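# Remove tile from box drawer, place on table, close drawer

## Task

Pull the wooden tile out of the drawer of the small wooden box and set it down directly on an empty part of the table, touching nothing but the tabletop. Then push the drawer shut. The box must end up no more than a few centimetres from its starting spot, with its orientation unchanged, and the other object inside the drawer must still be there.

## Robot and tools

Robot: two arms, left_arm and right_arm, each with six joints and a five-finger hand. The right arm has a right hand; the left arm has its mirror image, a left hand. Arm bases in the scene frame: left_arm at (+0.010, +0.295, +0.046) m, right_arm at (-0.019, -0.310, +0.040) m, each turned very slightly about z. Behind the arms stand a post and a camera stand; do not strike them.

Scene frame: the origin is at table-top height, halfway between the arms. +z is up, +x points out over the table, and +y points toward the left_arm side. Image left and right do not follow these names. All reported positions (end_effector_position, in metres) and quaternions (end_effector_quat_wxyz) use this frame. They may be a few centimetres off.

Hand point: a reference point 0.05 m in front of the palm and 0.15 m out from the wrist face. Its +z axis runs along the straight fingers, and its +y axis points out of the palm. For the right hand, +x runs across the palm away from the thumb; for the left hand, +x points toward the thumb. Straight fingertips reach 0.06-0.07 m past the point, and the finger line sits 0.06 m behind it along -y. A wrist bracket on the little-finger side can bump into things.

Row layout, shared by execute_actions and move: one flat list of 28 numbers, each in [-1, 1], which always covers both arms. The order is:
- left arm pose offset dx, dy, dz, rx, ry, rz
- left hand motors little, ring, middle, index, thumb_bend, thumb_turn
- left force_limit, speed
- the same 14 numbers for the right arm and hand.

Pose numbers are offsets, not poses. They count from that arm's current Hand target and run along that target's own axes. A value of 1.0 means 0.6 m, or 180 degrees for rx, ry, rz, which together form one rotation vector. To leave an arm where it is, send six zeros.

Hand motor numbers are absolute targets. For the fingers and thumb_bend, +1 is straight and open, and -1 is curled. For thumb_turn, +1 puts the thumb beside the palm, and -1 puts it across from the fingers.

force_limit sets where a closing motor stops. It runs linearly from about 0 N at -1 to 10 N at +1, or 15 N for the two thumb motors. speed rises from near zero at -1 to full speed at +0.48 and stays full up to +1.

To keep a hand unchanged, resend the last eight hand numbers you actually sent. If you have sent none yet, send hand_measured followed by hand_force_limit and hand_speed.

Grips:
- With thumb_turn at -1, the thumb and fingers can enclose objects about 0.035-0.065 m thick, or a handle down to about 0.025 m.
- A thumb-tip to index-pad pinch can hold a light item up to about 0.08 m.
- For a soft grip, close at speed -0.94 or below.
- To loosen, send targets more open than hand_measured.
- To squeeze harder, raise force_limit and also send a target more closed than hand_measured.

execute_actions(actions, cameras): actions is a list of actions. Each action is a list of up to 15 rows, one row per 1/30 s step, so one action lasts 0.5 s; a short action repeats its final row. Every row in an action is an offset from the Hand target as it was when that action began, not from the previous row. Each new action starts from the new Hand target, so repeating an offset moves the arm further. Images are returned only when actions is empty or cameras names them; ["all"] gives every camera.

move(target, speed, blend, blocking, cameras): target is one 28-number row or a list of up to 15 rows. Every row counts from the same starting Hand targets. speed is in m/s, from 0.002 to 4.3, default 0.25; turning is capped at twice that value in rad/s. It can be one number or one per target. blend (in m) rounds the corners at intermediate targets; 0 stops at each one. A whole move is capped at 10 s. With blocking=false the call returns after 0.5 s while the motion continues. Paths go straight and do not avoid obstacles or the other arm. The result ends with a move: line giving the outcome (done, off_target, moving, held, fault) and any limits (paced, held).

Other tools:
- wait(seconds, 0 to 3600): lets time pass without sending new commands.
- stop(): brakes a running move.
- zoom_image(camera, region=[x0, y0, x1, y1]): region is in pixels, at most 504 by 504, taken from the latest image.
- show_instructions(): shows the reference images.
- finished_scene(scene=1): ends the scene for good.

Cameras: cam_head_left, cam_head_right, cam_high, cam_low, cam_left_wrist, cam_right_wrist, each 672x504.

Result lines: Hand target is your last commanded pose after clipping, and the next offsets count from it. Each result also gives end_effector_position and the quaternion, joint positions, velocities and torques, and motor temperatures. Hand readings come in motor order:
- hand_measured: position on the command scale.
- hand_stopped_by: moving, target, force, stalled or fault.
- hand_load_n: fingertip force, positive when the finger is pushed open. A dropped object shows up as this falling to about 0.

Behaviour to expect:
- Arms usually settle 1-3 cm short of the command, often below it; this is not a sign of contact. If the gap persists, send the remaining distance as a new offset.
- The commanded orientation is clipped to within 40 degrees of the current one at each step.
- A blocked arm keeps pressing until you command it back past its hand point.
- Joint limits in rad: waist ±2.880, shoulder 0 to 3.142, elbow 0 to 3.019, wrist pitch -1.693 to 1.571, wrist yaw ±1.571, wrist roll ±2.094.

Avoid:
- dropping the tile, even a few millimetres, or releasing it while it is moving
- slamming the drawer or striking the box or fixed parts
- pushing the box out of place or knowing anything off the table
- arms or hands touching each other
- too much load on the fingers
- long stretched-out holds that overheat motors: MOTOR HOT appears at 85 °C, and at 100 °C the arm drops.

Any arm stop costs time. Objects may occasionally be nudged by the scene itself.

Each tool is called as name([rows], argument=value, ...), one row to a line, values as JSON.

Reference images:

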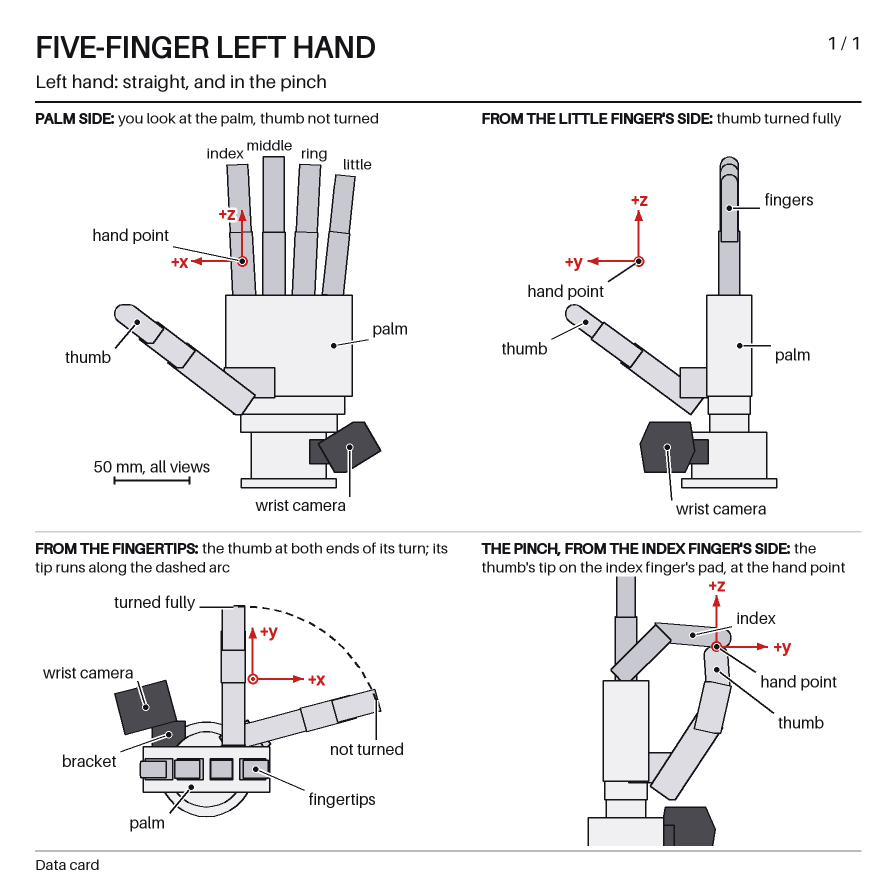

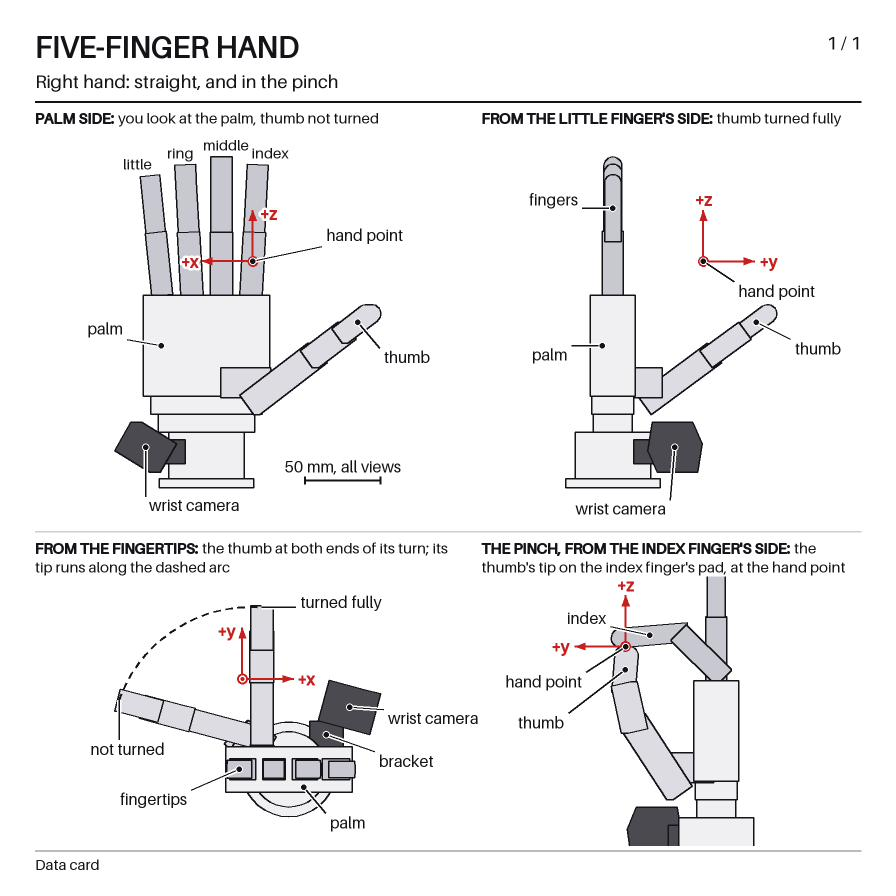

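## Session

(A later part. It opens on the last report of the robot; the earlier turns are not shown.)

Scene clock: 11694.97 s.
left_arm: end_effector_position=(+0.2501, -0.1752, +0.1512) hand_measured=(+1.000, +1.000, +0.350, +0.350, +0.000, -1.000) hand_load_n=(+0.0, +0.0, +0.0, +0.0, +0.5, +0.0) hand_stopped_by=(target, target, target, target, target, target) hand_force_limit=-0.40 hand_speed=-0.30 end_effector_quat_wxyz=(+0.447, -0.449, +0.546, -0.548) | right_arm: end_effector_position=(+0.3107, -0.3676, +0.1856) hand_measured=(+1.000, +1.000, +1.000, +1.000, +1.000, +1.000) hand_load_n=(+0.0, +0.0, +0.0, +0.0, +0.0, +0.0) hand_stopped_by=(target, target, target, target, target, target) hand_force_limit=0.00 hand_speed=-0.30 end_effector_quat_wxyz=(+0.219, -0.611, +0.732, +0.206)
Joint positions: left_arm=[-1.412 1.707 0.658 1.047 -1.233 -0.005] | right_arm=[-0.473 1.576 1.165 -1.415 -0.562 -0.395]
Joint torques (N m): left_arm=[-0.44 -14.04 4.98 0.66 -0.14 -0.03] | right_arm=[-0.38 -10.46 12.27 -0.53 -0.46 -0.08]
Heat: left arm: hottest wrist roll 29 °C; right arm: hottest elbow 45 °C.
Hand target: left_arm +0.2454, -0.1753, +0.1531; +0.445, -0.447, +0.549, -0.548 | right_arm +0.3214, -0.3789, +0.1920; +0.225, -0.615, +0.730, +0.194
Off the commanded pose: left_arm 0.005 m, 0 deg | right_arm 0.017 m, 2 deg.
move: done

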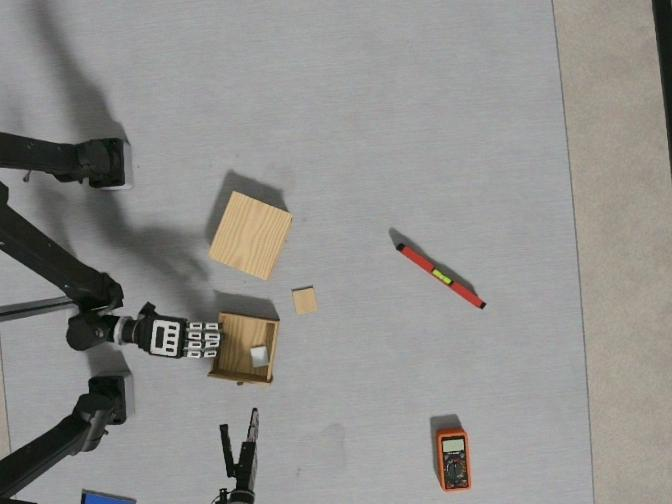

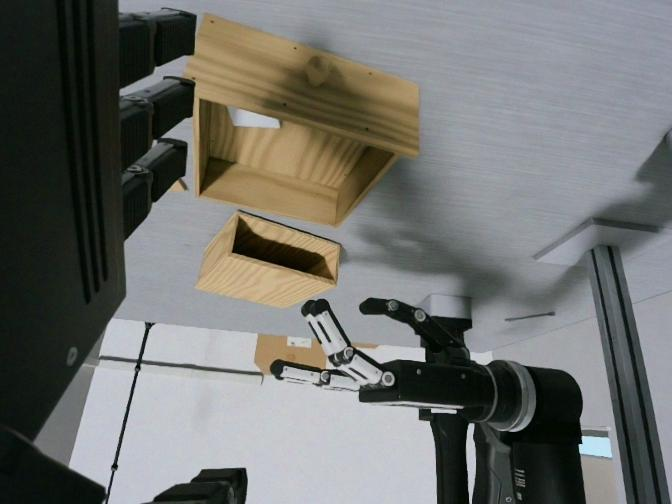

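move([
  [0,-0.2,0,0,0,0,1,1,1,1,1,1,0,-0.3,0,0,0,0,0,0,1,1,1,1,1,1,0,-0.3],
  [-0.659,-0.217,0.101,-0.351,-0.432,-0.432,1,1,1,1,1,1,0,-0.3,0,0,0,0,0,0,1,1,1,1,1,1,0,-0.3],
], speed=0.15, cameras=["cam_high","cam_head_left"])

Scene clock: 11748.37 s.
left_arm: end_effector_position=(+0.3732, +0.1999, +0.2657) hand_measured=(+1.000, +1.000, +1.000, +1.000, +1.000, +1.000) hand_load_n=(+0.0, +0.0, +0.0, +0.0, +0.0, +0.0) hand_stopped_by=(target, target, target, target, target, target) hand_force_limit=0.00 hand_speed=-0.30 end_effector_quat_wxyz=(-0.003, +1.000, +0.004, -0.013) | right_arm: end_effector_position=(+0.3107, -0.3676, +0.1856) hand_measured=(+1.000, +1.000, +1.000, +1.000, +1.000, +1.000) hand_load_n=(+0.0, +0.0, +0.0, +0.0, +0.0, +0.0) hand_stopped_by=(target, target, target, target, target, target) hand_force_limit=0.00 hand_speed=-0.30 end_effector_quat_wxyz=(+0.219, -0.611, +0.732, +0.206)
Joint positions: left_arm=[-0.086 1.23 1.174 -1.541 -0.003 -1.685] | right_arm=[-0.473 1.576 1.165 -1.415 -0.562 -0.395]
Joint torques (N m): left_arm=[0.5 -7.47 13.03 -0.42 0.08 0.06] | right_arm=[-0.44 -10.46 12.3 -0.53 -0.45 -0.08]
Heat: left arm: hottest elbow 30 °C; right arm: hottest elbow 46 °C.
Hand target: left_arm +0.3860, +0.1995, +0.2825; +0.000, +1.000, -0.001, +0.000 | right_arm +0.3214, -0.3789, +0.1920; +0.225, -0.615, +0.730, +0.194
Off the commanded pose: left_arm 0.021 m, 2 deg | right_arm 0.017 m, 2 deg.
move: off_target (left_arm)
Images, in order (width x height): cam_head_left 672x504, cam_high 672x504.

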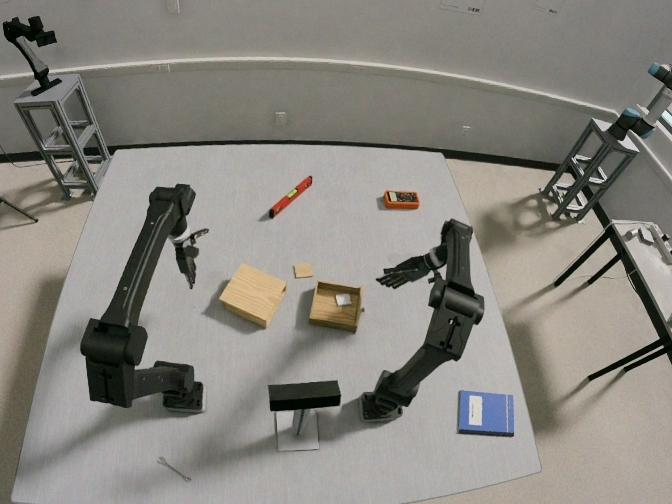

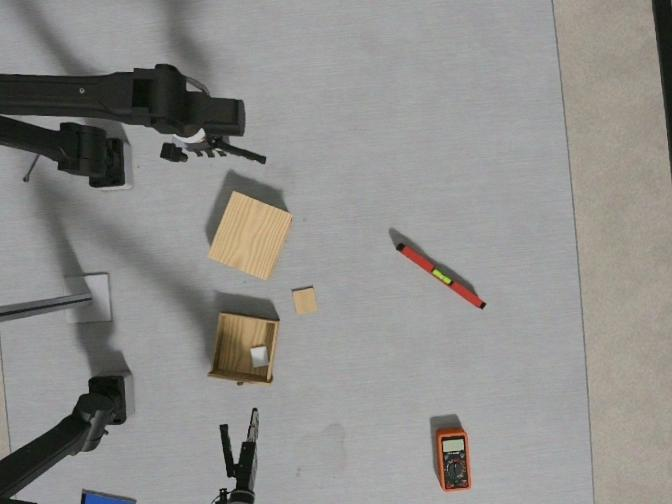

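move([
  [-0.01,0,0.329,0,0,0.05,1,1,1,1,1,1,0,-0.3,0,0,0,0,0,0,1,1,1,1,1,1,0,-0.3],
], speed=0.12, cameras=["cam_high","cam_head_left"])

Scene clock: 11777.10 s.
left_arm: end_effector_position=(+0.3795, +0.1967, +0.0901) hand_measured=(+1.000, +1.000, +1.000, +1.000, +1.000, +1.000) hand_load_n=(+0.0, +0.0, +0.0, +0.0, +0.0, +0.0) hand_stopped_by=(target, target, target, target, target, target) hand_force_limit=0.00 hand_speed=-0.30 end_effector_quat_wxyz=(-0.002, +0.997, -0.077, +0.001) | right_arm: end_effector_position=(+0.3107, -0.3676, +0.1856) hand_measured=(+1.000, +1.000, +1.000, +1.000, +1.000, +1.000) hand_load_n=(+0.0, +0.0, +0.0, +0.0, +0.0, +0.0) hand_stopped_by=(target, target, target, target, target, target) hand_force_limit=0.00 hand_speed=-0.30 end_effector_quat_wxyz=(+0.219, -0.611, +0.732, +0.206)
Joint positions: left_arm=[-0.078 1.404 0.843 -1.009 -0.003 -1.515] | right_arm=[-0.473 1.576 1.165 -1.415 -0.562 -0.395]
Joint torques (N m): left_arm=[1.03 -9.17 6.83 0.58 0.09 0.15] | right_arm=[-0.38 -10.46 12.29 -0.53 -0.45 -0.08]
Motor temperatures (°C): left_arm=[26 29 33 28 25 29] | right_arm=[29 32 46 24 26 29]
Heat: left arm: hottest elbow 33 °C; right arm: hottest elbow 46 °C.
Hand target: left_arm +0.3798, +0.1998, +0.0850; +0.000, +0.997, -0.079, +0.000 | right_arm +0.3214, -0.3789, +0.1920; +0.225, -0.615, +0.730, +0.194
Off the commanded pose: left_arm 0.006 m, 0 deg | right_arm 0.017 m, 2 deg.
move: done
Images, in order (width x height): cam_head_left 672x504, cam_high 672x504.

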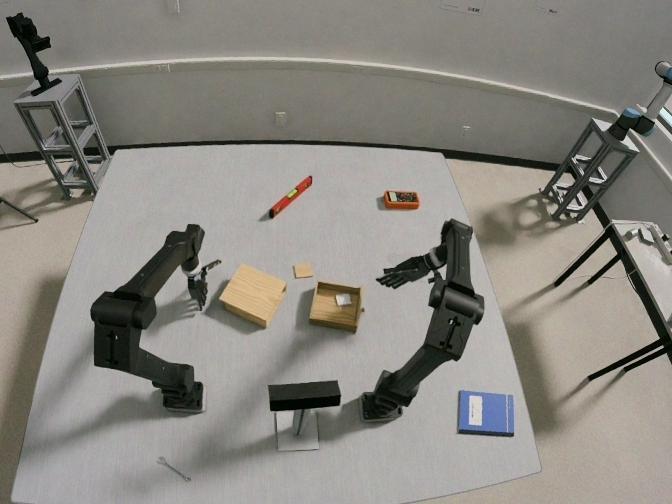

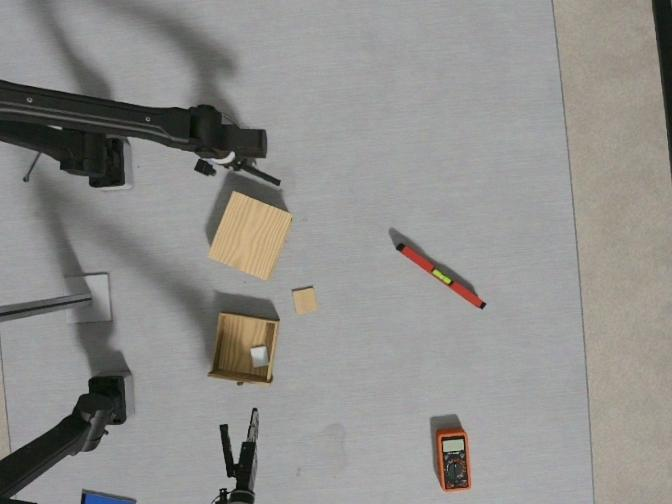

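move([
  [0.026,0.165,0,0,0,0,1,1,1,1,1,1,0,-0.3,0,0,0,0,0,0,1,1,1,1,1,1,0,-0.3],
], speed=0.06, cameras=["cam_high"])

Scene clock: 11787.70 s.
left_arm: end_effector_position=(+0.3604, +0.1106, +0.0779) hand_measured=(+1.000, +1.000, +1.000, +1.000, +1.000, +1.000) hand_load_n=(+0.0, +0.0, +0.0, +0.0, +0.0, +0.0) hand_stopped_by=(target, target, target, target, target, target) hand_force_limit=0.00 hand_speed=-0.30 end_effector_quat_wxyz=(-0.005, +0.996, -0.082, -0.015) | right_arm: end_effector_position=(+0.3107, -0.3676, +0.1856) hand_measured=(+1.000, +1.000, +1.000, +1.000, +1.000, +1.000) hand_load_n=(+0.0, +0.0, +0.0, +0.0, +0.0, +0.0) hand_stopped_by=(target, target, target, target, target, target) hand_force_limit=0.00 hand_speed=-0.30 end_effector_quat_wxyz=(+0.219, -0.611, +0.732, +0.206)
Joint positions: left_arm=[-0.328 1.448 0.854 -1.009 -0.002 -1.754] | right_arm=[-0.473 1.576 1.165 -1.415 -0.562 -0.395]
Joint torques (N m): left_arm=[-0.38 -8.59 10.56 0.39 0.06 -0.18] | right_arm=[-0.44 -10.4 12.29 -0.51 -0.46 -0.08]
Heat: left arm: hottest elbow 33 °C; right arm: hottest elbow 46 °C.
Hand target: left_arm +0.3795, +0.0995, +0.0849; +0.000, +0.997, -0.079, +0.000 | right_arm +0.3214, -0.3789, +0.1920; +0.225, -0.615, +0.730, +0.194
Off the commanded pose: left_arm 0.023 m, 2 deg | right_arm 0.017 m, 2 deg.
move: off_target (left_arm)

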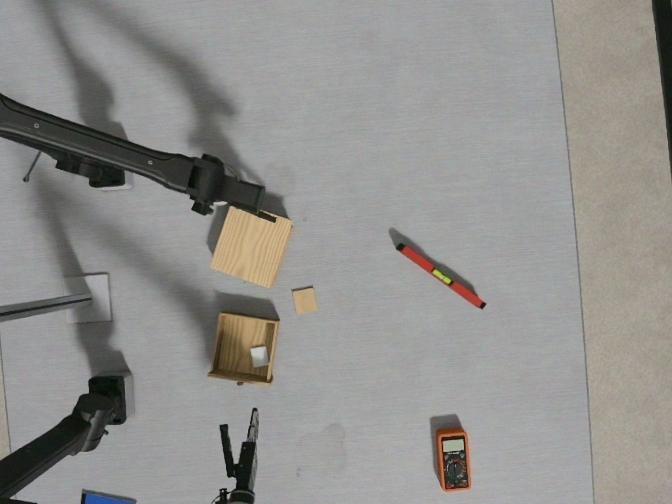

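move([
  [0.01,0.05,-0.01,0,0,0,1,1,1,1,1,1,0,-0.3,0,0,0,0,0,0,1,1,1,1,1,1,0,-0.3],
], speed=0.06, cameras=["cam_high"])

zoom_image(camera="cam_high", region=[180, 200, 340, 400])

Scene clock: 11794.53 s.
left_arm: end_effector_position=(+0.3648, +0.0799, +0.0807) hand_measured=(+1.000, +1.000, +1.000, +1.000, +1.000, +1.000) hand_load_n=(+0.0, +0.0, +0.0, +0.0, +0.0, +0.0) hand_stopped_by=(target, target, target, target, target, target) hand_force_limit=0.00 hand_speed=-0.30 end_effector_quat_wxyz=(-0.004, +0.997, -0.083, -0.010) | right_arm: end_effector_position=(+0.3107, -0.3676, +0.1856) hand_measured=(+1.000, +1.000, +1.000, +1.000, +1.000, +1.000) hand_load_n=(+0.0, +0.0, +0.0, +0.0, +0.0, +0.0) hand_stopped_by=(target, target, target, target, target, target) hand_force_limit=0.00 hand_speed=-0.30 end_effector_quat_wxyz=(+0.219, -0.611, +0.732, +0.206)
Joint positions: left_arm=[-0.403 1.475 0.892 -1.009 -0.002 -1.828] | right_arm=[-0.473 1.576 1.165 -1.415 -0.562 -0.395]
Joint torques (N m): left_arm=[-0.38 -9.76 11.03 -0.32 0.08 -0.12] | right_arm=[-0.38 -10.4 12.29 -0.53 -0.46 -0.07]
Heat: left arm: hottest elbow 33 °C; right arm: hottest elbow 46 °C.
Hand target: left_arm +0.3807, +0.0690, +0.0908; +0.000, +0.997, -0.079, +0.000 | right_arm +0.3214, -0.3789, +0.1920; +0.225, -0.615, +0.730, +0.194
Off the commanded pose: left_arm 0.022 m, 1 deg | right_arm 0.017 m, 2 deg.
move: off_target (left_arm)

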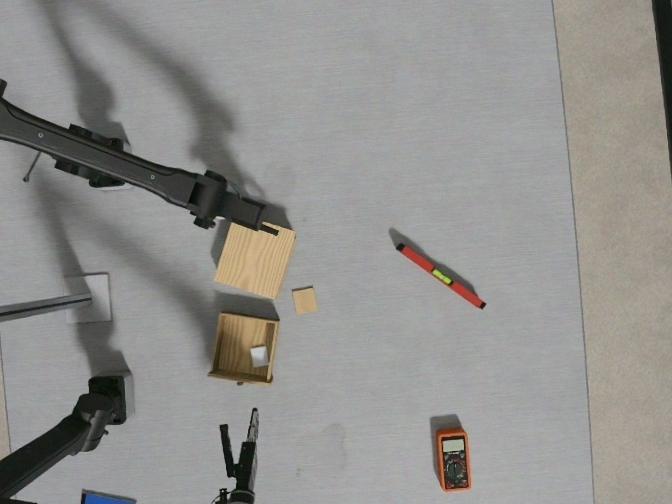

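Scaled by 2.520 from the camera's image (finer frame: 960x720).

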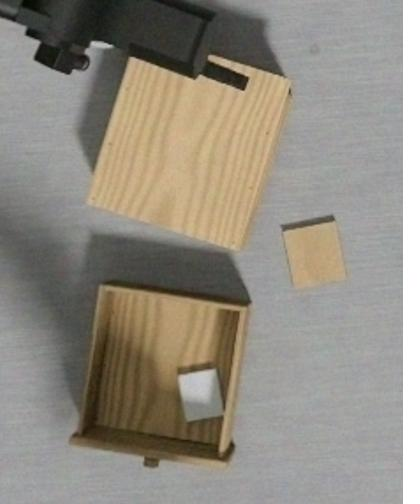

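move([
  [0.006,0.036,0,0,0,-0.033,1,1,1,1,1,1,0,-0.3,0,0,0,0,0,0,1,1,1,1,1,1,0,-0.3],
], speed=0.06, cameras=["cam_high"])

zoom_image(camera="cam_high", region=[180, 200, 340, 400])

Scene clock: 11808.00 s.
left_arm: end_effector_position=(+0.3662, +0.0594, +0.0810) hand_measured=(+1.000, +1.000, +1.000, +1.000, +1.000, +1.000) hand_load_n=(+0.0, +0.0, +0.0, +0.0, +0.0, +0.0) hand_stopped_by=(target, target, target, target, target, target) hand_force_limit=0.00 hand_speed=-0.30 end_effector_quat_wxyz=(-0.005, +0.999, -0.030, -0.009) | right_arm: end_effector_position=(+0.3107, -0.3676, +0.1856) hand_measured=(+1.000, +1.000, +1.000, +1.000, +1.000, +1.000) hand_load_n=(+0.0, +0.0, +0.0, +0.0, +0.0, +0.0) hand_stopped_by=(target, target, target, target, target, target) hand_force_limit=0.00 hand_speed=-0.30 end_effector_quat_wxyz=(+0.219, -0.611, +0.732, +0.206)
Joint positions: left_arm=[-0.465 1.488 0.907 -1.01 -0.002 -1.995] | right_arm=[-0.473 1.576 1.165 -1.415 -0.562 -0.395]
Joint torques (N m): left_arm=[-0.56 -9.88 11.06 -0.31 0.07 -0.16] | right_arm=[-0.44 -10.4 12.29 -0.51 -0.45 -0.08]
Heat: left arm: hottest elbow 34 °C; right arm: hottest elbow 46 °C.
Hand target: left_arm +0.3808, +0.0470, +0.0910; +0.000, +1.000, -0.028, +0.000 | right_arm +0.3214, -0.3789, +0.1920; +0.225, -0.615, +0.730, +0.194
Off the commanded pose: left_arm 0.022 m, 1 deg | right_arm 0.017 m, 2 deg.
move: off_target (left_arm)

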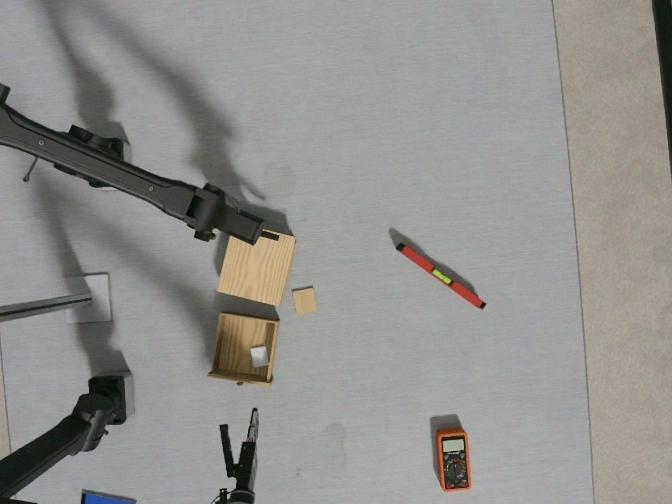

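Scaled by 2.520 from the camera's image (finer frame: 960x720).

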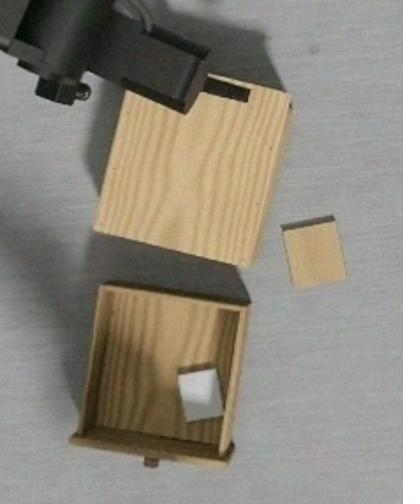

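move([
  [-0.003,-0.053,0,0,0,0,1,1,1,1,1,1,0,-0.3,0,0,0,0,0,0,1,1,1,1,1,1,0,-0.3],
  [-0.082,-0.049,0,0,0,0,1,1,1,1,1,1,0,-0.3,0,0,0,0,0,0,1,1,1,1,1,1,0,-0.3],
  [-0.077,0.028,0,0,0,0,1,1,1,1,1,1,0,-0.3,0,0,0,0,0,0,1,1,1,1,1,1,0,-0.3],
], speed=0.06, cameras=["cam_high"])

zoom_image(camera="cam_high", region=[180, 200, 340, 400])

Scene clock: 11845.33 s.
left_arm: end_effector_position=(+0.3190, +0.0472, +0.0804) hand_measured=(+1.000, +1.000, +1.000, +1.000, +1.000, +1.000) hand_load_n=(+0.0, +0.0, +0.0, +0.0, +0.0, +0.0) hand_stopped_by=(target, target, target, target, target, target) hand_force_limit=0.00 hand_speed=-0.30 end_effector_quat_wxyz=(-0.007, +0.999, -0.033, -0.011) | right_arm: end_effector_position=(+0.3107, -0.3676, +0.1856) hand_measured=(+1.000, +1.000, +1.000, +1.000, +1.000, +1.000) hand_load_n=(+0.0, +0.0, +0.0, +0.0, -0.5, +0.0) hand_stopped_by=(target, target, target, target, target, target) hand_force_limit=0.00 hand_speed=-0.30 end_effector_quat_wxyz=(+0.219, -0.611, +0.732, +0.206)
Joint positions: left_arm=[-0.561 1.406 0.819 -1.01 0 -2.086] | right_arm=[-0.473 1.576 1.165 -1.415 -0.562 -0.395]
Joint torques (N m): left_arm=[-0.56 -8.29 10.97 -0.05 0.14 -0.17] | right_arm=[-0.38 -10.46 12.27 -0.54 -0.45 -0.08]
Heat: left arm: hottest elbow 33 °C; right arm: hottest elbow 46 °C.
Hand target: left_arm +0.3338, +0.0328, +0.0910; +0.000, +1.000, -0.028, +0.000 | right_arm +0.3214, -0.3789, +0.1920; +0.225, -0.615, +0.730, +0.194
Off the commanded pose: left_arm 0.023 m, 2 deg | right_arm 0.017 m, 2 deg.
joint sent to its limit (left arm) — joint 6 (wrist roll), lower limit. The joint targets still meet the commanded pose.
move: off_target (left_arm)

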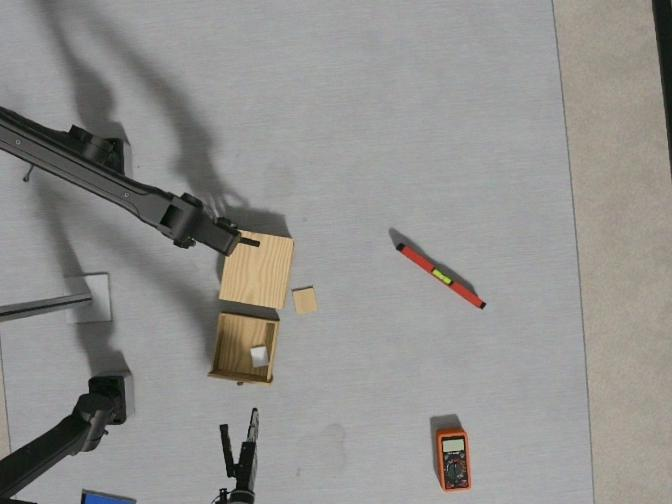

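Scaled by 2.520 from the camera's image (finer frame: 960x720).

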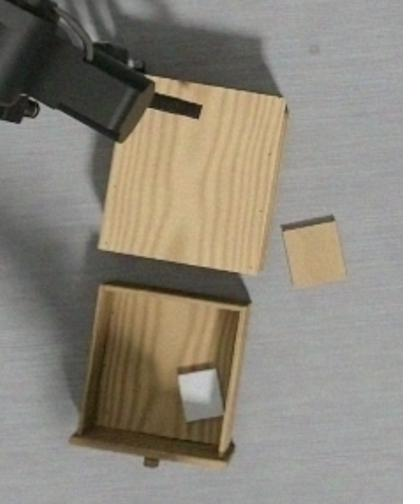

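move([
  [-0.002,-0.033,0,0,0,0,1,1,1,1,1,1,0,-0.3,0,0,0,0,0,0,1,1,1,1,1,1,0,-0.3],
  [0.018,-0.034,0,0,0,0,1,1,1,1,1,1,0,-0.3,0,0,0,0,0,0,1,1,1,1,1,1,0,-0.3],
  [0.021,0.024,0,0,0,0,1,1,1,1,1,1,0,-0.3,0,0,0,0,0,0,1,1,1,1,1,1,0,-0.3],
], speed=0.06, cameras=["cam_high"])

zoom_image(camera="cam_high", region=[180, 200, 340, 400])

Scene clock: 11873.40 s.
left_arm: end_effector_position=(+0.3321, +0.0325, +0.0810) hand_measured=(+1.000, +1.000, +1.000, +1.000, +1.000, +1.000) hand_load_n=(+0.0, +0.0, +0.0, +0.0, +0.0, +0.0) hand_stopped_by=(target, target, target, target, target, target) hand_force_limit=0.00 hand_speed=-0.30 end_effector_quat_wxyz=(-0.004, +0.999, -0.038, -0.011) | right_arm: end_effector_position=(+0.3107, -0.3676, +0.1856) hand_measured=(+1.000, +1.000, +1.000, +1.000, +1.000, +1.000) hand_load_n=(+0.0, +0.0, +0.0, +0.0, +0.0, +0.0) hand_stopped_by=(target, target, target, target, target, target) hand_force_limit=0.00 hand_speed=-0.30 end_effector_quat_wxyz=(+0.219, -0.611, +0.732, +0.206)
Joint positions: left_arm=[-0.571 1.453 0.869 -1.01 0.004 -2.086] | right_arm=[-0.473 1.576 1.165 -1.415 -0.562 -0.395]
Joint torques (N m): left_arm=[-0.26 -9.41 10.93 -0.12 0.13 -0.07] | right_arm=[-0.38 -10.46 12.27 -0.53 -0.45 -0.07]
Heat: left arm: hottest elbow 36 °C; right arm: hottest elbow 46 °C.
Hand target: left_arm +0.3456, +0.0177, +0.0910; +0.000, +1.000, -0.028, +0.000 | right_arm +0.3214, -0.3789, +0.1920; +0.225, -0.615, +0.730, +0.194
Off the commanded pose: left_arm 0.022 m, 2 deg | right_arm 0.017 m, 2 deg.
joint sent to its limit (left arm) — joint 6 (wrist roll), lower limit. The joint targets still meet the commanded pose.
move: off_target (left_arm)

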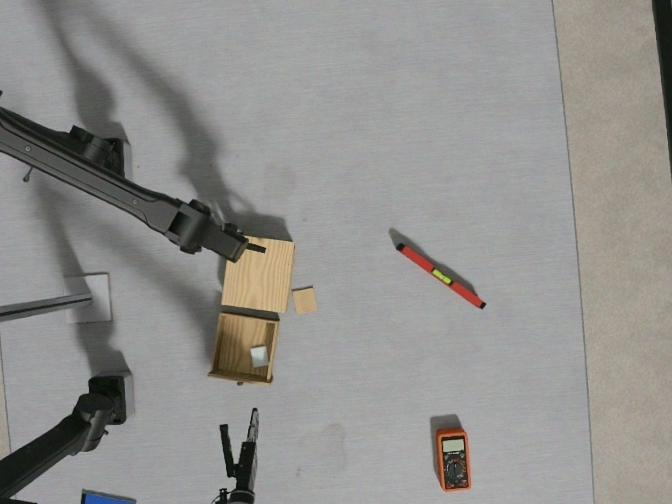

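Scaled by 2.520 from the camera's image (finer frame: 960x720).

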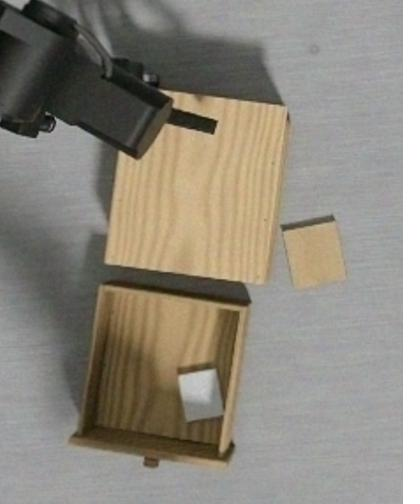

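move([
  [0,-0.06,0,0,0,0,1,1,1,1,1,1,0,-0.3,0,0,0,0,0,0,1,1,1,1,1,1,0,-0.3],
  [0,-0.05,-0.333,0,0,0,1,1,1,1,1,1,0,-0.3,0,0,0,0,0,0,1,1,1,1,1,1,0,-0.3],
  [-0.149,0.33,-0.265,0.361,0.419,0.419,1,1,0.35,0.35,0,-1,-0.4,-0.3,0,0,0,0,0,0,1,1,1,1,1,1,0,-0.3],
], speed=0.15, cameras=["cam_high","cam_right_wrist"])

zoom_image(camera="cam_high", region=[180, 220, 340, 400])

zoom_image(camera="cam_right_wrist", region=[160, 0, 440, 280])

Scene clock: 11912.97 s.
left_arm: end_effector_position=(+0.2503, -0.1733, +0.2597) hand_measured=(+1.000, +1.000, +1.000, +1.000, +1.000, +1.000) hand_load_n=(+0.0, +0.0, +0.0, +0.0, +0.0, -0.5) hand_stopped_by=(target, target, target, target, target, target) hand_force_limit=0.00 hand_speed=-0.30 end_effector_quat_wxyz=(+0.444, -0.457, +0.540, -0.550) | right_arm: end_effector_position=(+0.3107, -0.3676, +0.1856) hand_measured=(+1.000, +1.000, +1.000, +1.000, +1.000, +1.000) hand_load_n=(+0.0, +0.0, +0.0, +0.0, +0.0, +0.0) hand_stopped_by=(target, target, target, target, target, target) hand_force_limit=0.00 hand_speed=-0.30 end_effector_quat_wxyz=(+0.219, -0.611, +0.732, +0.206)
Joint positions: left_arm=[-1.412 1.424 0.739 0.682 -1.241 -0.026] | right_arm=[-0.473 1.576 1.165 -1.415 -0.562 -0.395]
Joint torques (N m): left_arm=[-0.62 -9.52 7.06 1.96 0.02 0.11] | right_arm=[-0.44 -10.46 12.29 -0.53 -0.45 -0.08]
Heat: left arm: hottest elbow 35 °C; right arm: hottest elbow 46 °C.
Hand target: left_arm +0.2454, -0.1752, +0.2499; +0.446, -0.448, +0.548, -0.548 | right_arm +0.3214, -0.3789, +0.1920; +0.225, -0.615, +0.730, +0.194
Off the commanded pose: left_arm 0.011 m, 1 deg | right_arm 0.017 m, 2 deg.
move: off_target (left_arm; path cut at 10 s); path passed 2 of 3 targets; target 3's new numbers were not sent

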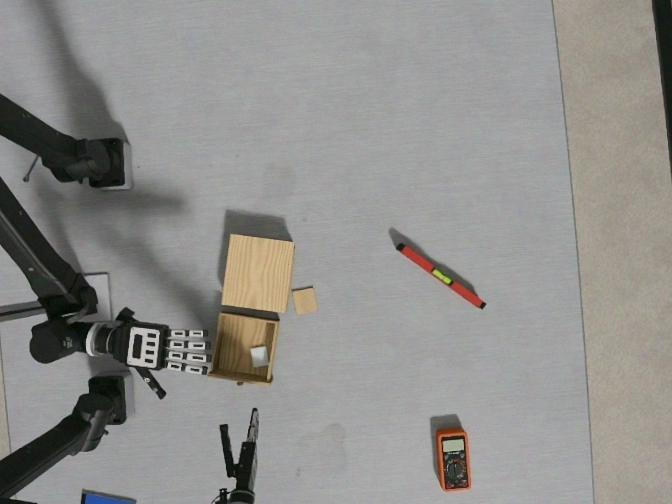

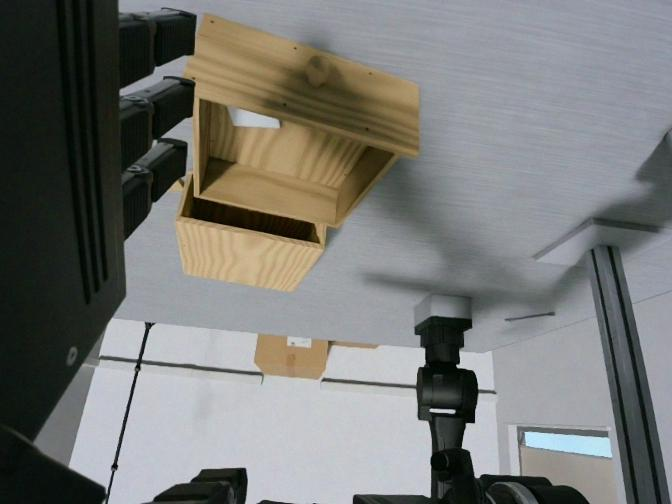

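Scaled by 2.800 from the camera's image (finer frame: 960x720).

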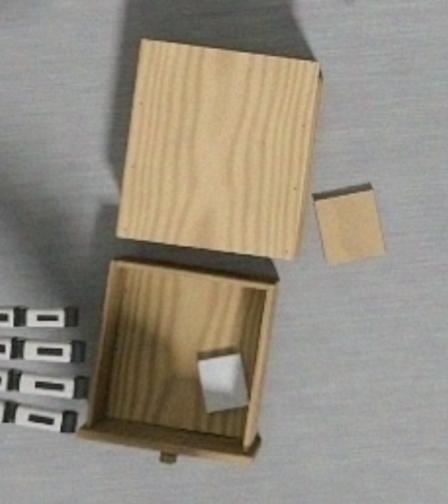

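Scaled by 1.800 from the camera's image (finer frame: 960x720).

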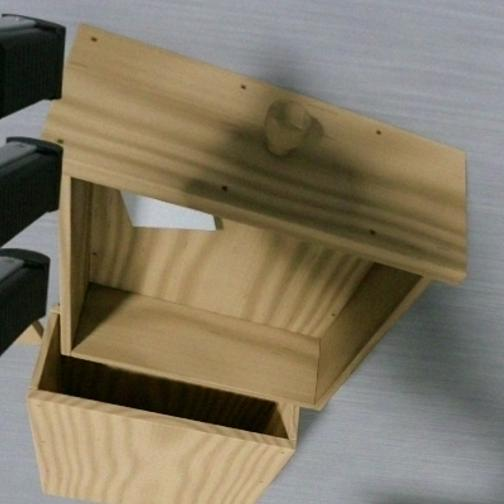

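move([
  [-0.011,0.25,0.019,0,0,0,1,1,0.35,0.35,0,-1,-0.4,-0.3,0,0,0,0,0,0,1,1,1,1,1,1,0,-0.3],
], speed=0.1, cameras=["cam_high","cam_left_wrist","cam_right_wrist"])

Scene clock: 11934.83 s.
left_arm: end_effector_position=(+0.2534, -0.1760, +0.1056) hand_measured=(+1.000, +1.000, +0.350, +0.350, +0.000, -1.000) hand_load_n=(+0.0, +0.0, +0.0, +0.0, +0.0, +0.0) hand_stopped_by=(target, target, target, target, target, target) hand_force_limit=-0.40 hand_speed=-0.30 end_effector_quat_wxyz=(+0.440, -0.450, +0.547, -0.552) | right_arm: end_effector_position=(+0.3107, -0.3676, +0.1856) hand_measured=(+1.000, +1.000, +1.000, +1.000, +1.000, +1.000) hand_load_n=(+0.0, +0.0, -0.5, +0.0, +0.0, +0.0) hand_stopped_by=(target, target, target, target, target, target) hand_force_limit=0.00 hand_speed=-0.30 end_effector_quat_wxyz=(+0.219, -0.611, +0.732, +0.206)
Joint positions: left_arm=[-1.4 1.848 0.649 1.191 -1.211 -0.024] | right_arm=[-0.473 1.576 1.165 -1.415 -0.562 -0.395]
Joint torques (N m): left_arm=[0.97 -12.34 3.71 1.96 0.02 0.13] | right_arm=[-0.38 -10.46 12.27 -0.51 -0.45 -0.08]
Heat: left arm: hottest elbow 34 °C; right arm: hottest elbow 46 °C.
Hand target: left_arm +0.2575, -0.1711, +0.0998; +0.446, -0.448, +0.548, -0.548 | right_arm +0.3214, -0.3789, +0.1920; +0.225, -0.615, +0.730, +0.194
Off the commanded pose: left_arm 0.009 m, 1 deg | right_arm 0.017 m, 2 deg.
move: done

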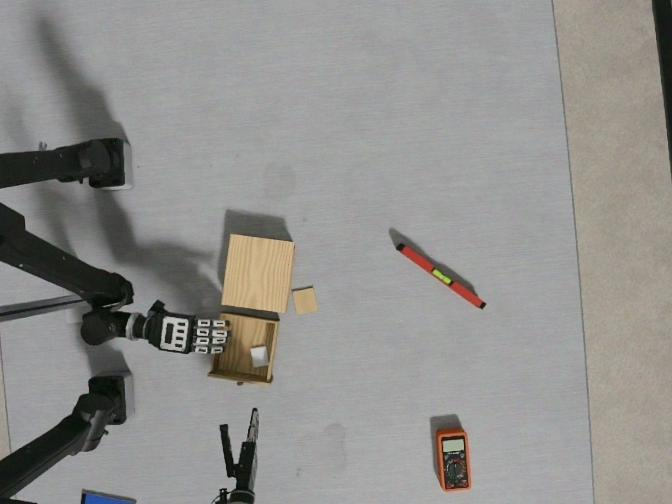

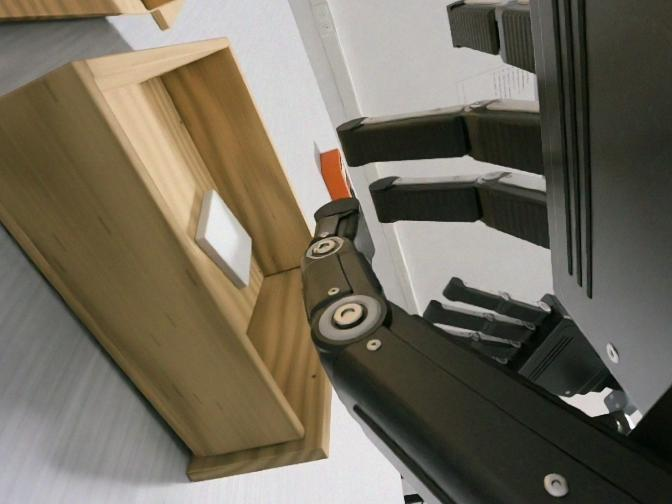

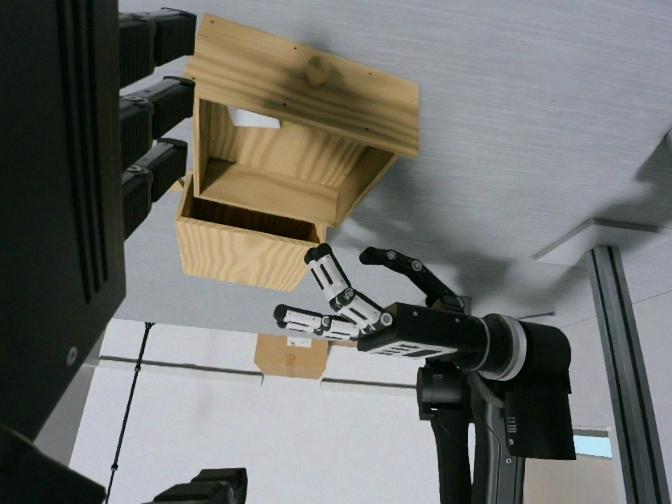

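move([
  [0,0.108,-0.003,0,0,0,1,1,0.35,0.35,0,-1,-0.4,-0.3,0,0,0,0,0,0,1,1,1,1,1,1,0,-0.3],
], speed=0.06, cameras=["cam_high","cam_left_wrist","cam_right_wrist"])

Scene clock: 11946.87 s.
left_arm: end_effector_position=(+0.2517, -0.1648, +0.0345) hand_measured=(+1.000, +1.000, +0.350, +0.350, +0.000, -1.000) hand_load_n=(+0.0, +0.0, +0.0, +0.0, +0.0, +0.0) hand_stopped_by=(target, target, target, target, target, target) hand_force_limit=-0.40 hand_speed=-0.30 end_effector_quat_wxyz=(+0.445, -0.445, +0.555, -0.544) | right_arm: end_effector_position=(+0.3107, -0.3676, +0.1856) hand_measured=(+1.000, +1.000, +1.000, +1.000, +1.000, +1.000) hand_load_n=(+0.5, +0.0, +0.0, +0.0, +0.0, +0.5) hand_stopped_by=(target, target, target, target, target, target) hand_force_limit=0.00 hand_speed=-0.30 end_effector_quat_wxyz=(+0.219, -0.611, +0.732, +0.206)
Joint positions: left_arm=[-1.4 2.067 0.649 1.384 -1.211 -0.023] | right_arm=[-0.473 1.576 1.165 -1.415 -0.562 -0.395]
Joint torques (N m): left_arm=[0.62 -13.16 4.01 1.98 -0.17 0.13] | right_arm=[-0.38 -10.46 12.29 -0.51 -0.45 -0.08]
Heat: left arm: hottest elbow 33 °C; right arm: hottest elbow 46 °C.
Hand target: left_arm +0.2557, -0.1707, +0.0350; +0.446, -0.448, +0.548, -0.548 | right_arm +0.3214, -0.3789, +0.1920; +0.225, -0.615, +0.730, +0.194
Off the commanded pose: left_arm 0.007 m, 1 deg | right_arm 0.017 m, 2 deg.
move: done

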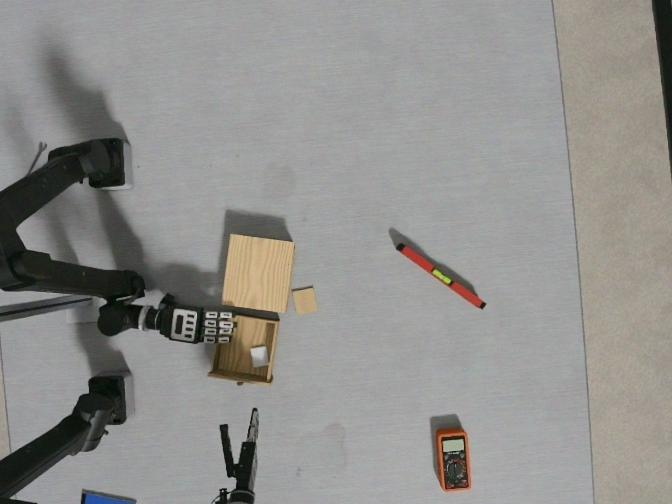

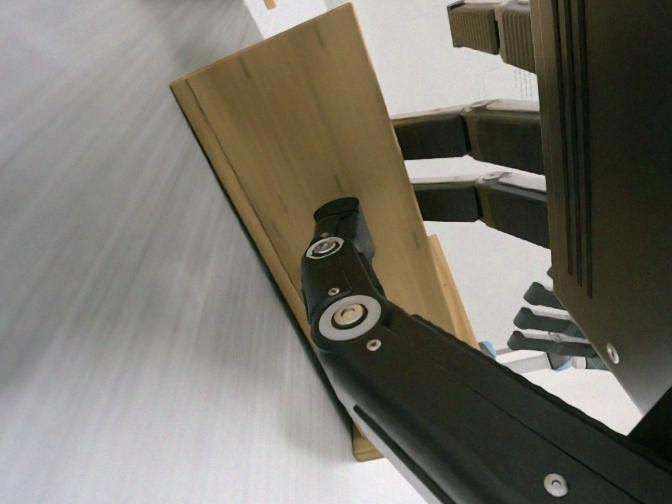

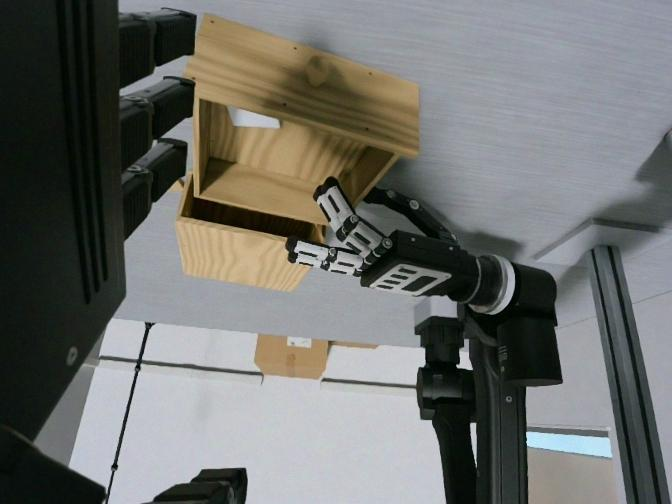

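move([
  [0,0.005,0.0286,0,0,0,1,1,0.35,0.35,0,-1,-0.4,-0.3,0,0,0,0,0,0,1,1,1,1,1,1,0,-0.3],
], speed=0.04, cameras=["cam_high","cam_left_wrist","cam_right_wrist"])

zoom_image(camera="cam_high", region=[180, 220, 340, 400])

zoom_image(camera="cam_right_wrist", region=[160, 0, 440, 280])

Scene clock: 11966.23 s.
left_arm: end_effector_position=(+0.2674, -0.1695, +0.0343) hand_measured=(+1.000, +1.000, +0.350, +0.350, +0.000, -1.000) hand_load_n=(+0.0, +0.0, +0.0, +0.0, +0.0, +0.0) hand_stopped_by=(target, target, target, target, target, target) hand_force_limit=-0.40 hand_speed=-0.30 end_effector_quat_wxyz=(+0.443, -0.448, +0.552, -0.547) | right_arm: end_effector_position=(+0.3107, -0.3676, +0.1856) hand_measured=(+1.000, +1.000, +1.000, +1.000, +1.000, +1.000) hand_load_n=(+0.0, +0.0, +0.0, +0.0, +0.0, +0.0) hand_stopped_by=(target, target, target, target, target, target) hand_force_limit=0.00 hand_speed=-0.30 end_effector_quat_wxyz=(+0.219, -0.611, +0.732, +0.206)
Joint positions: left_arm=[-1.364 2.077 0.669 1.384 -1.176 -0.022] | right_arm=[-0.473 1.576 1.165 -1.415 -0.562 -0.395]
Joint torques (N m): left_arm=[0.79 -13.22 4.05 1.81 0.02 0.12] | right_arm=[-0.44 -10.46 12.27 -0.51 -0.45 -0.08]
Heat: left arm: hottest elbow 31 °C; right arm: hottest elbow 46 °C.
Hand target: left_arm +0.2725, -0.1741, +0.0320; +0.446, -0.448, +0.548, -0.548 | right_arm +0.3214, -0.3789, +0.1920; +0.225, -0.615, +0.730, +0.194
Off the commanded pose: left_arm 0.007 m, 1 deg | right_arm 0.017 m, 2 deg.
move: done

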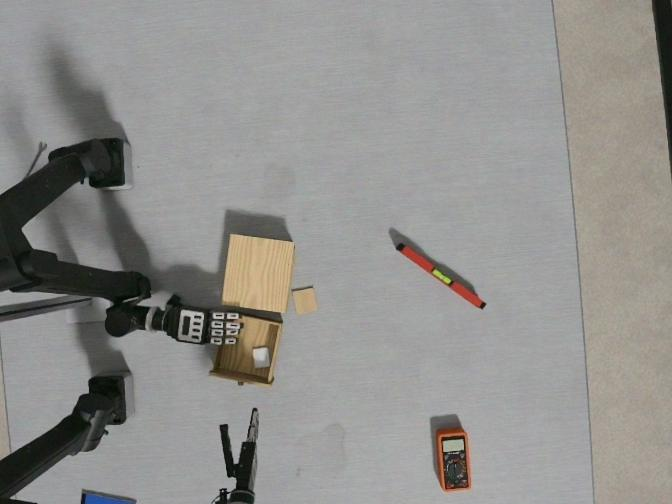

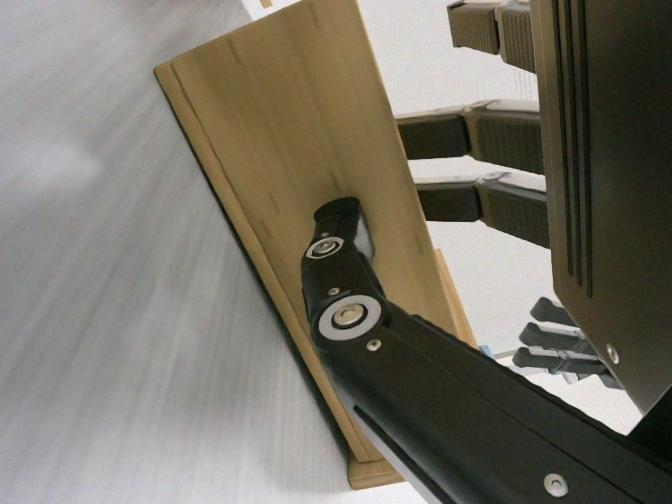

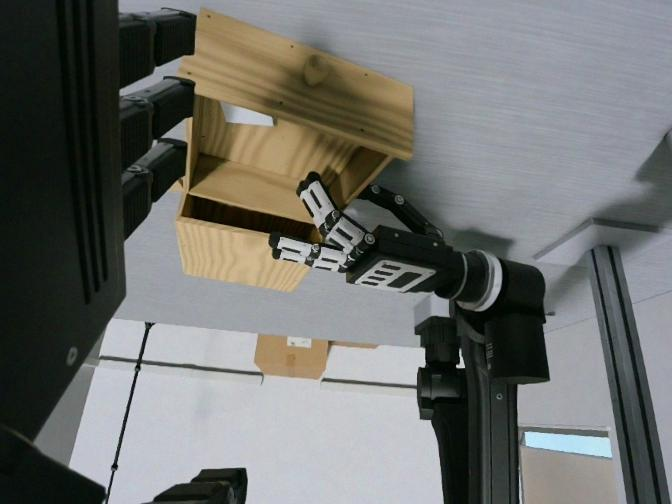

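Scaled by 2.800 from the camera's image (finer frame: 960x720).

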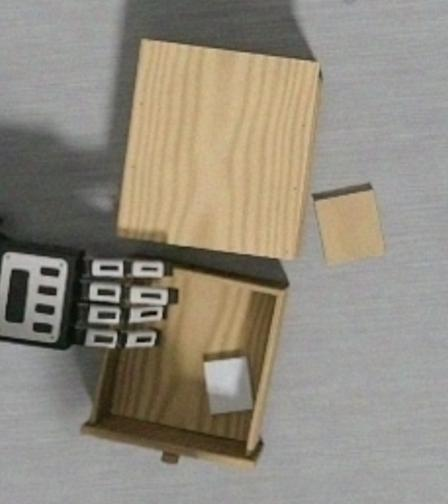

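Scaled by 1.800 from the camera's image (finer frame: 960x720).

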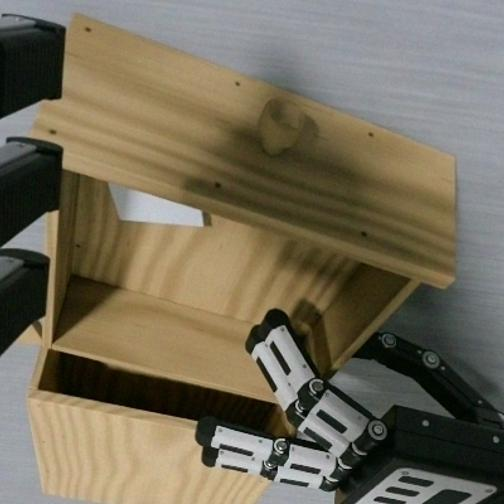

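move([
  [0,0.002,0,0,0.018,0,1,1,0.35,0.35,0,-1,-0.4,-0.3,0,0,0,0,0,0,1,1,1,1,1,1,0,-0.3],
  [0,0.002,0,0,0.018,0,1,1,-0.25,-0.25,0,-1,0,-0.92,0,0,0,0,0,0,1,1,1,1,1,1,0,-0.3],
], speed=0.04, cameras=["cam_high","cam_left_wrist"])

Scene clock: 11989.73 s.
left_arm: end_effector_position=(+0.2688, -0.1800, +0.0380) hand_measured=(+1.000, +1.000, -0.178, -0.178, +0.000, -1.000) hand_load_n=(+0.0, +0.0, +5.5, +5.0, +2.0, +0.0) hand_stopped_by=(target, target, force, force, target, target) hand_force_limit=0.00 hand_speed=-0.92 end_effector_quat_wxyz=(+0.424, -0.435, +0.558, -0.566) | right_arm: end_effector_position=(+0.3107, -0.3676, +0.1856) hand_measured=(+1.000, +1.000, +1.000, +1.000, +1.000, +1.000) hand_load_n=(+0.0, +0.0, +0.0, +0.0, +0.0, +0.0) hand_stopped_by=(target, target, target, target, target, target) hand_force_limit=0.00 hand_speed=-0.30 end_effector_quat_wxyz=(+0.219, -0.611, +0.732, +0.206)
Joint positions: left_arm=[-1.35 2.077 0.669 1.405 -1.104 -0.021] | right_arm=[-0.473 1.576 1.165 -1.415 -0.562 -0.395]
Joint torques (N m): left_arm=[0.85 -13.39 2.1 1.96 0.07 0.12] | right_arm=[-0.38 -10.46 12.29 -0.51 -0.46 -0.08]
Heat: left arm: hottest elbow 31 °C; right arm: hottest elbow 46 °C.
Hand target: left_arm +0.2725, -0.1742, +0.0308; +0.431, -0.432, +0.561, -0.560 | right_arm +0.3214, -0.3789, +0.1920; +0.225, -0.615, +0.730, +0.194
Off the commanded pose: left_arm 0.010 m, 1 deg | right_arm 0.017 m, 2 deg.
move: done

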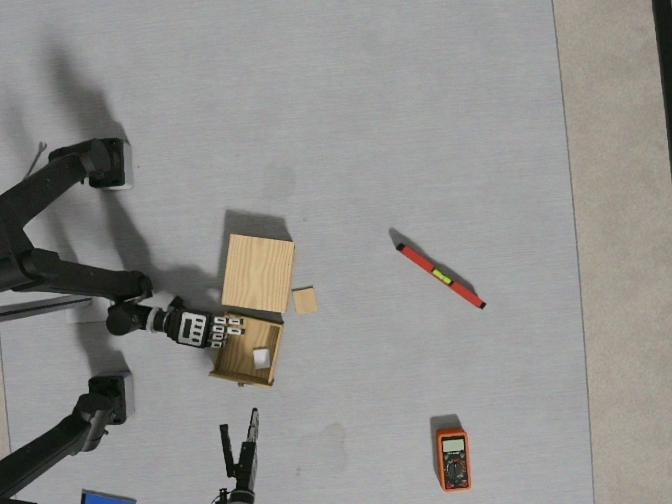

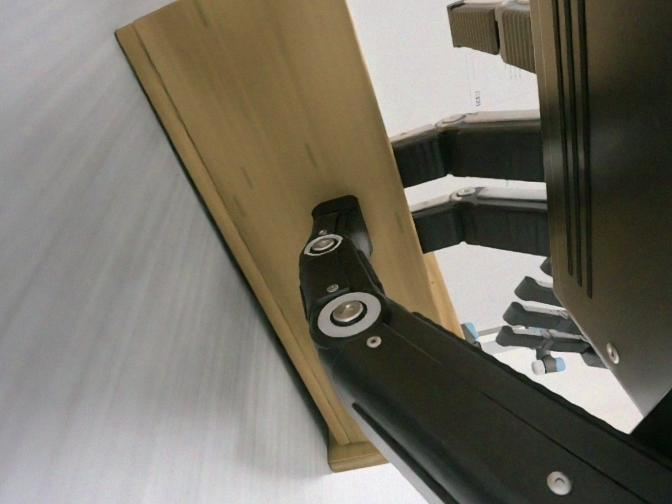

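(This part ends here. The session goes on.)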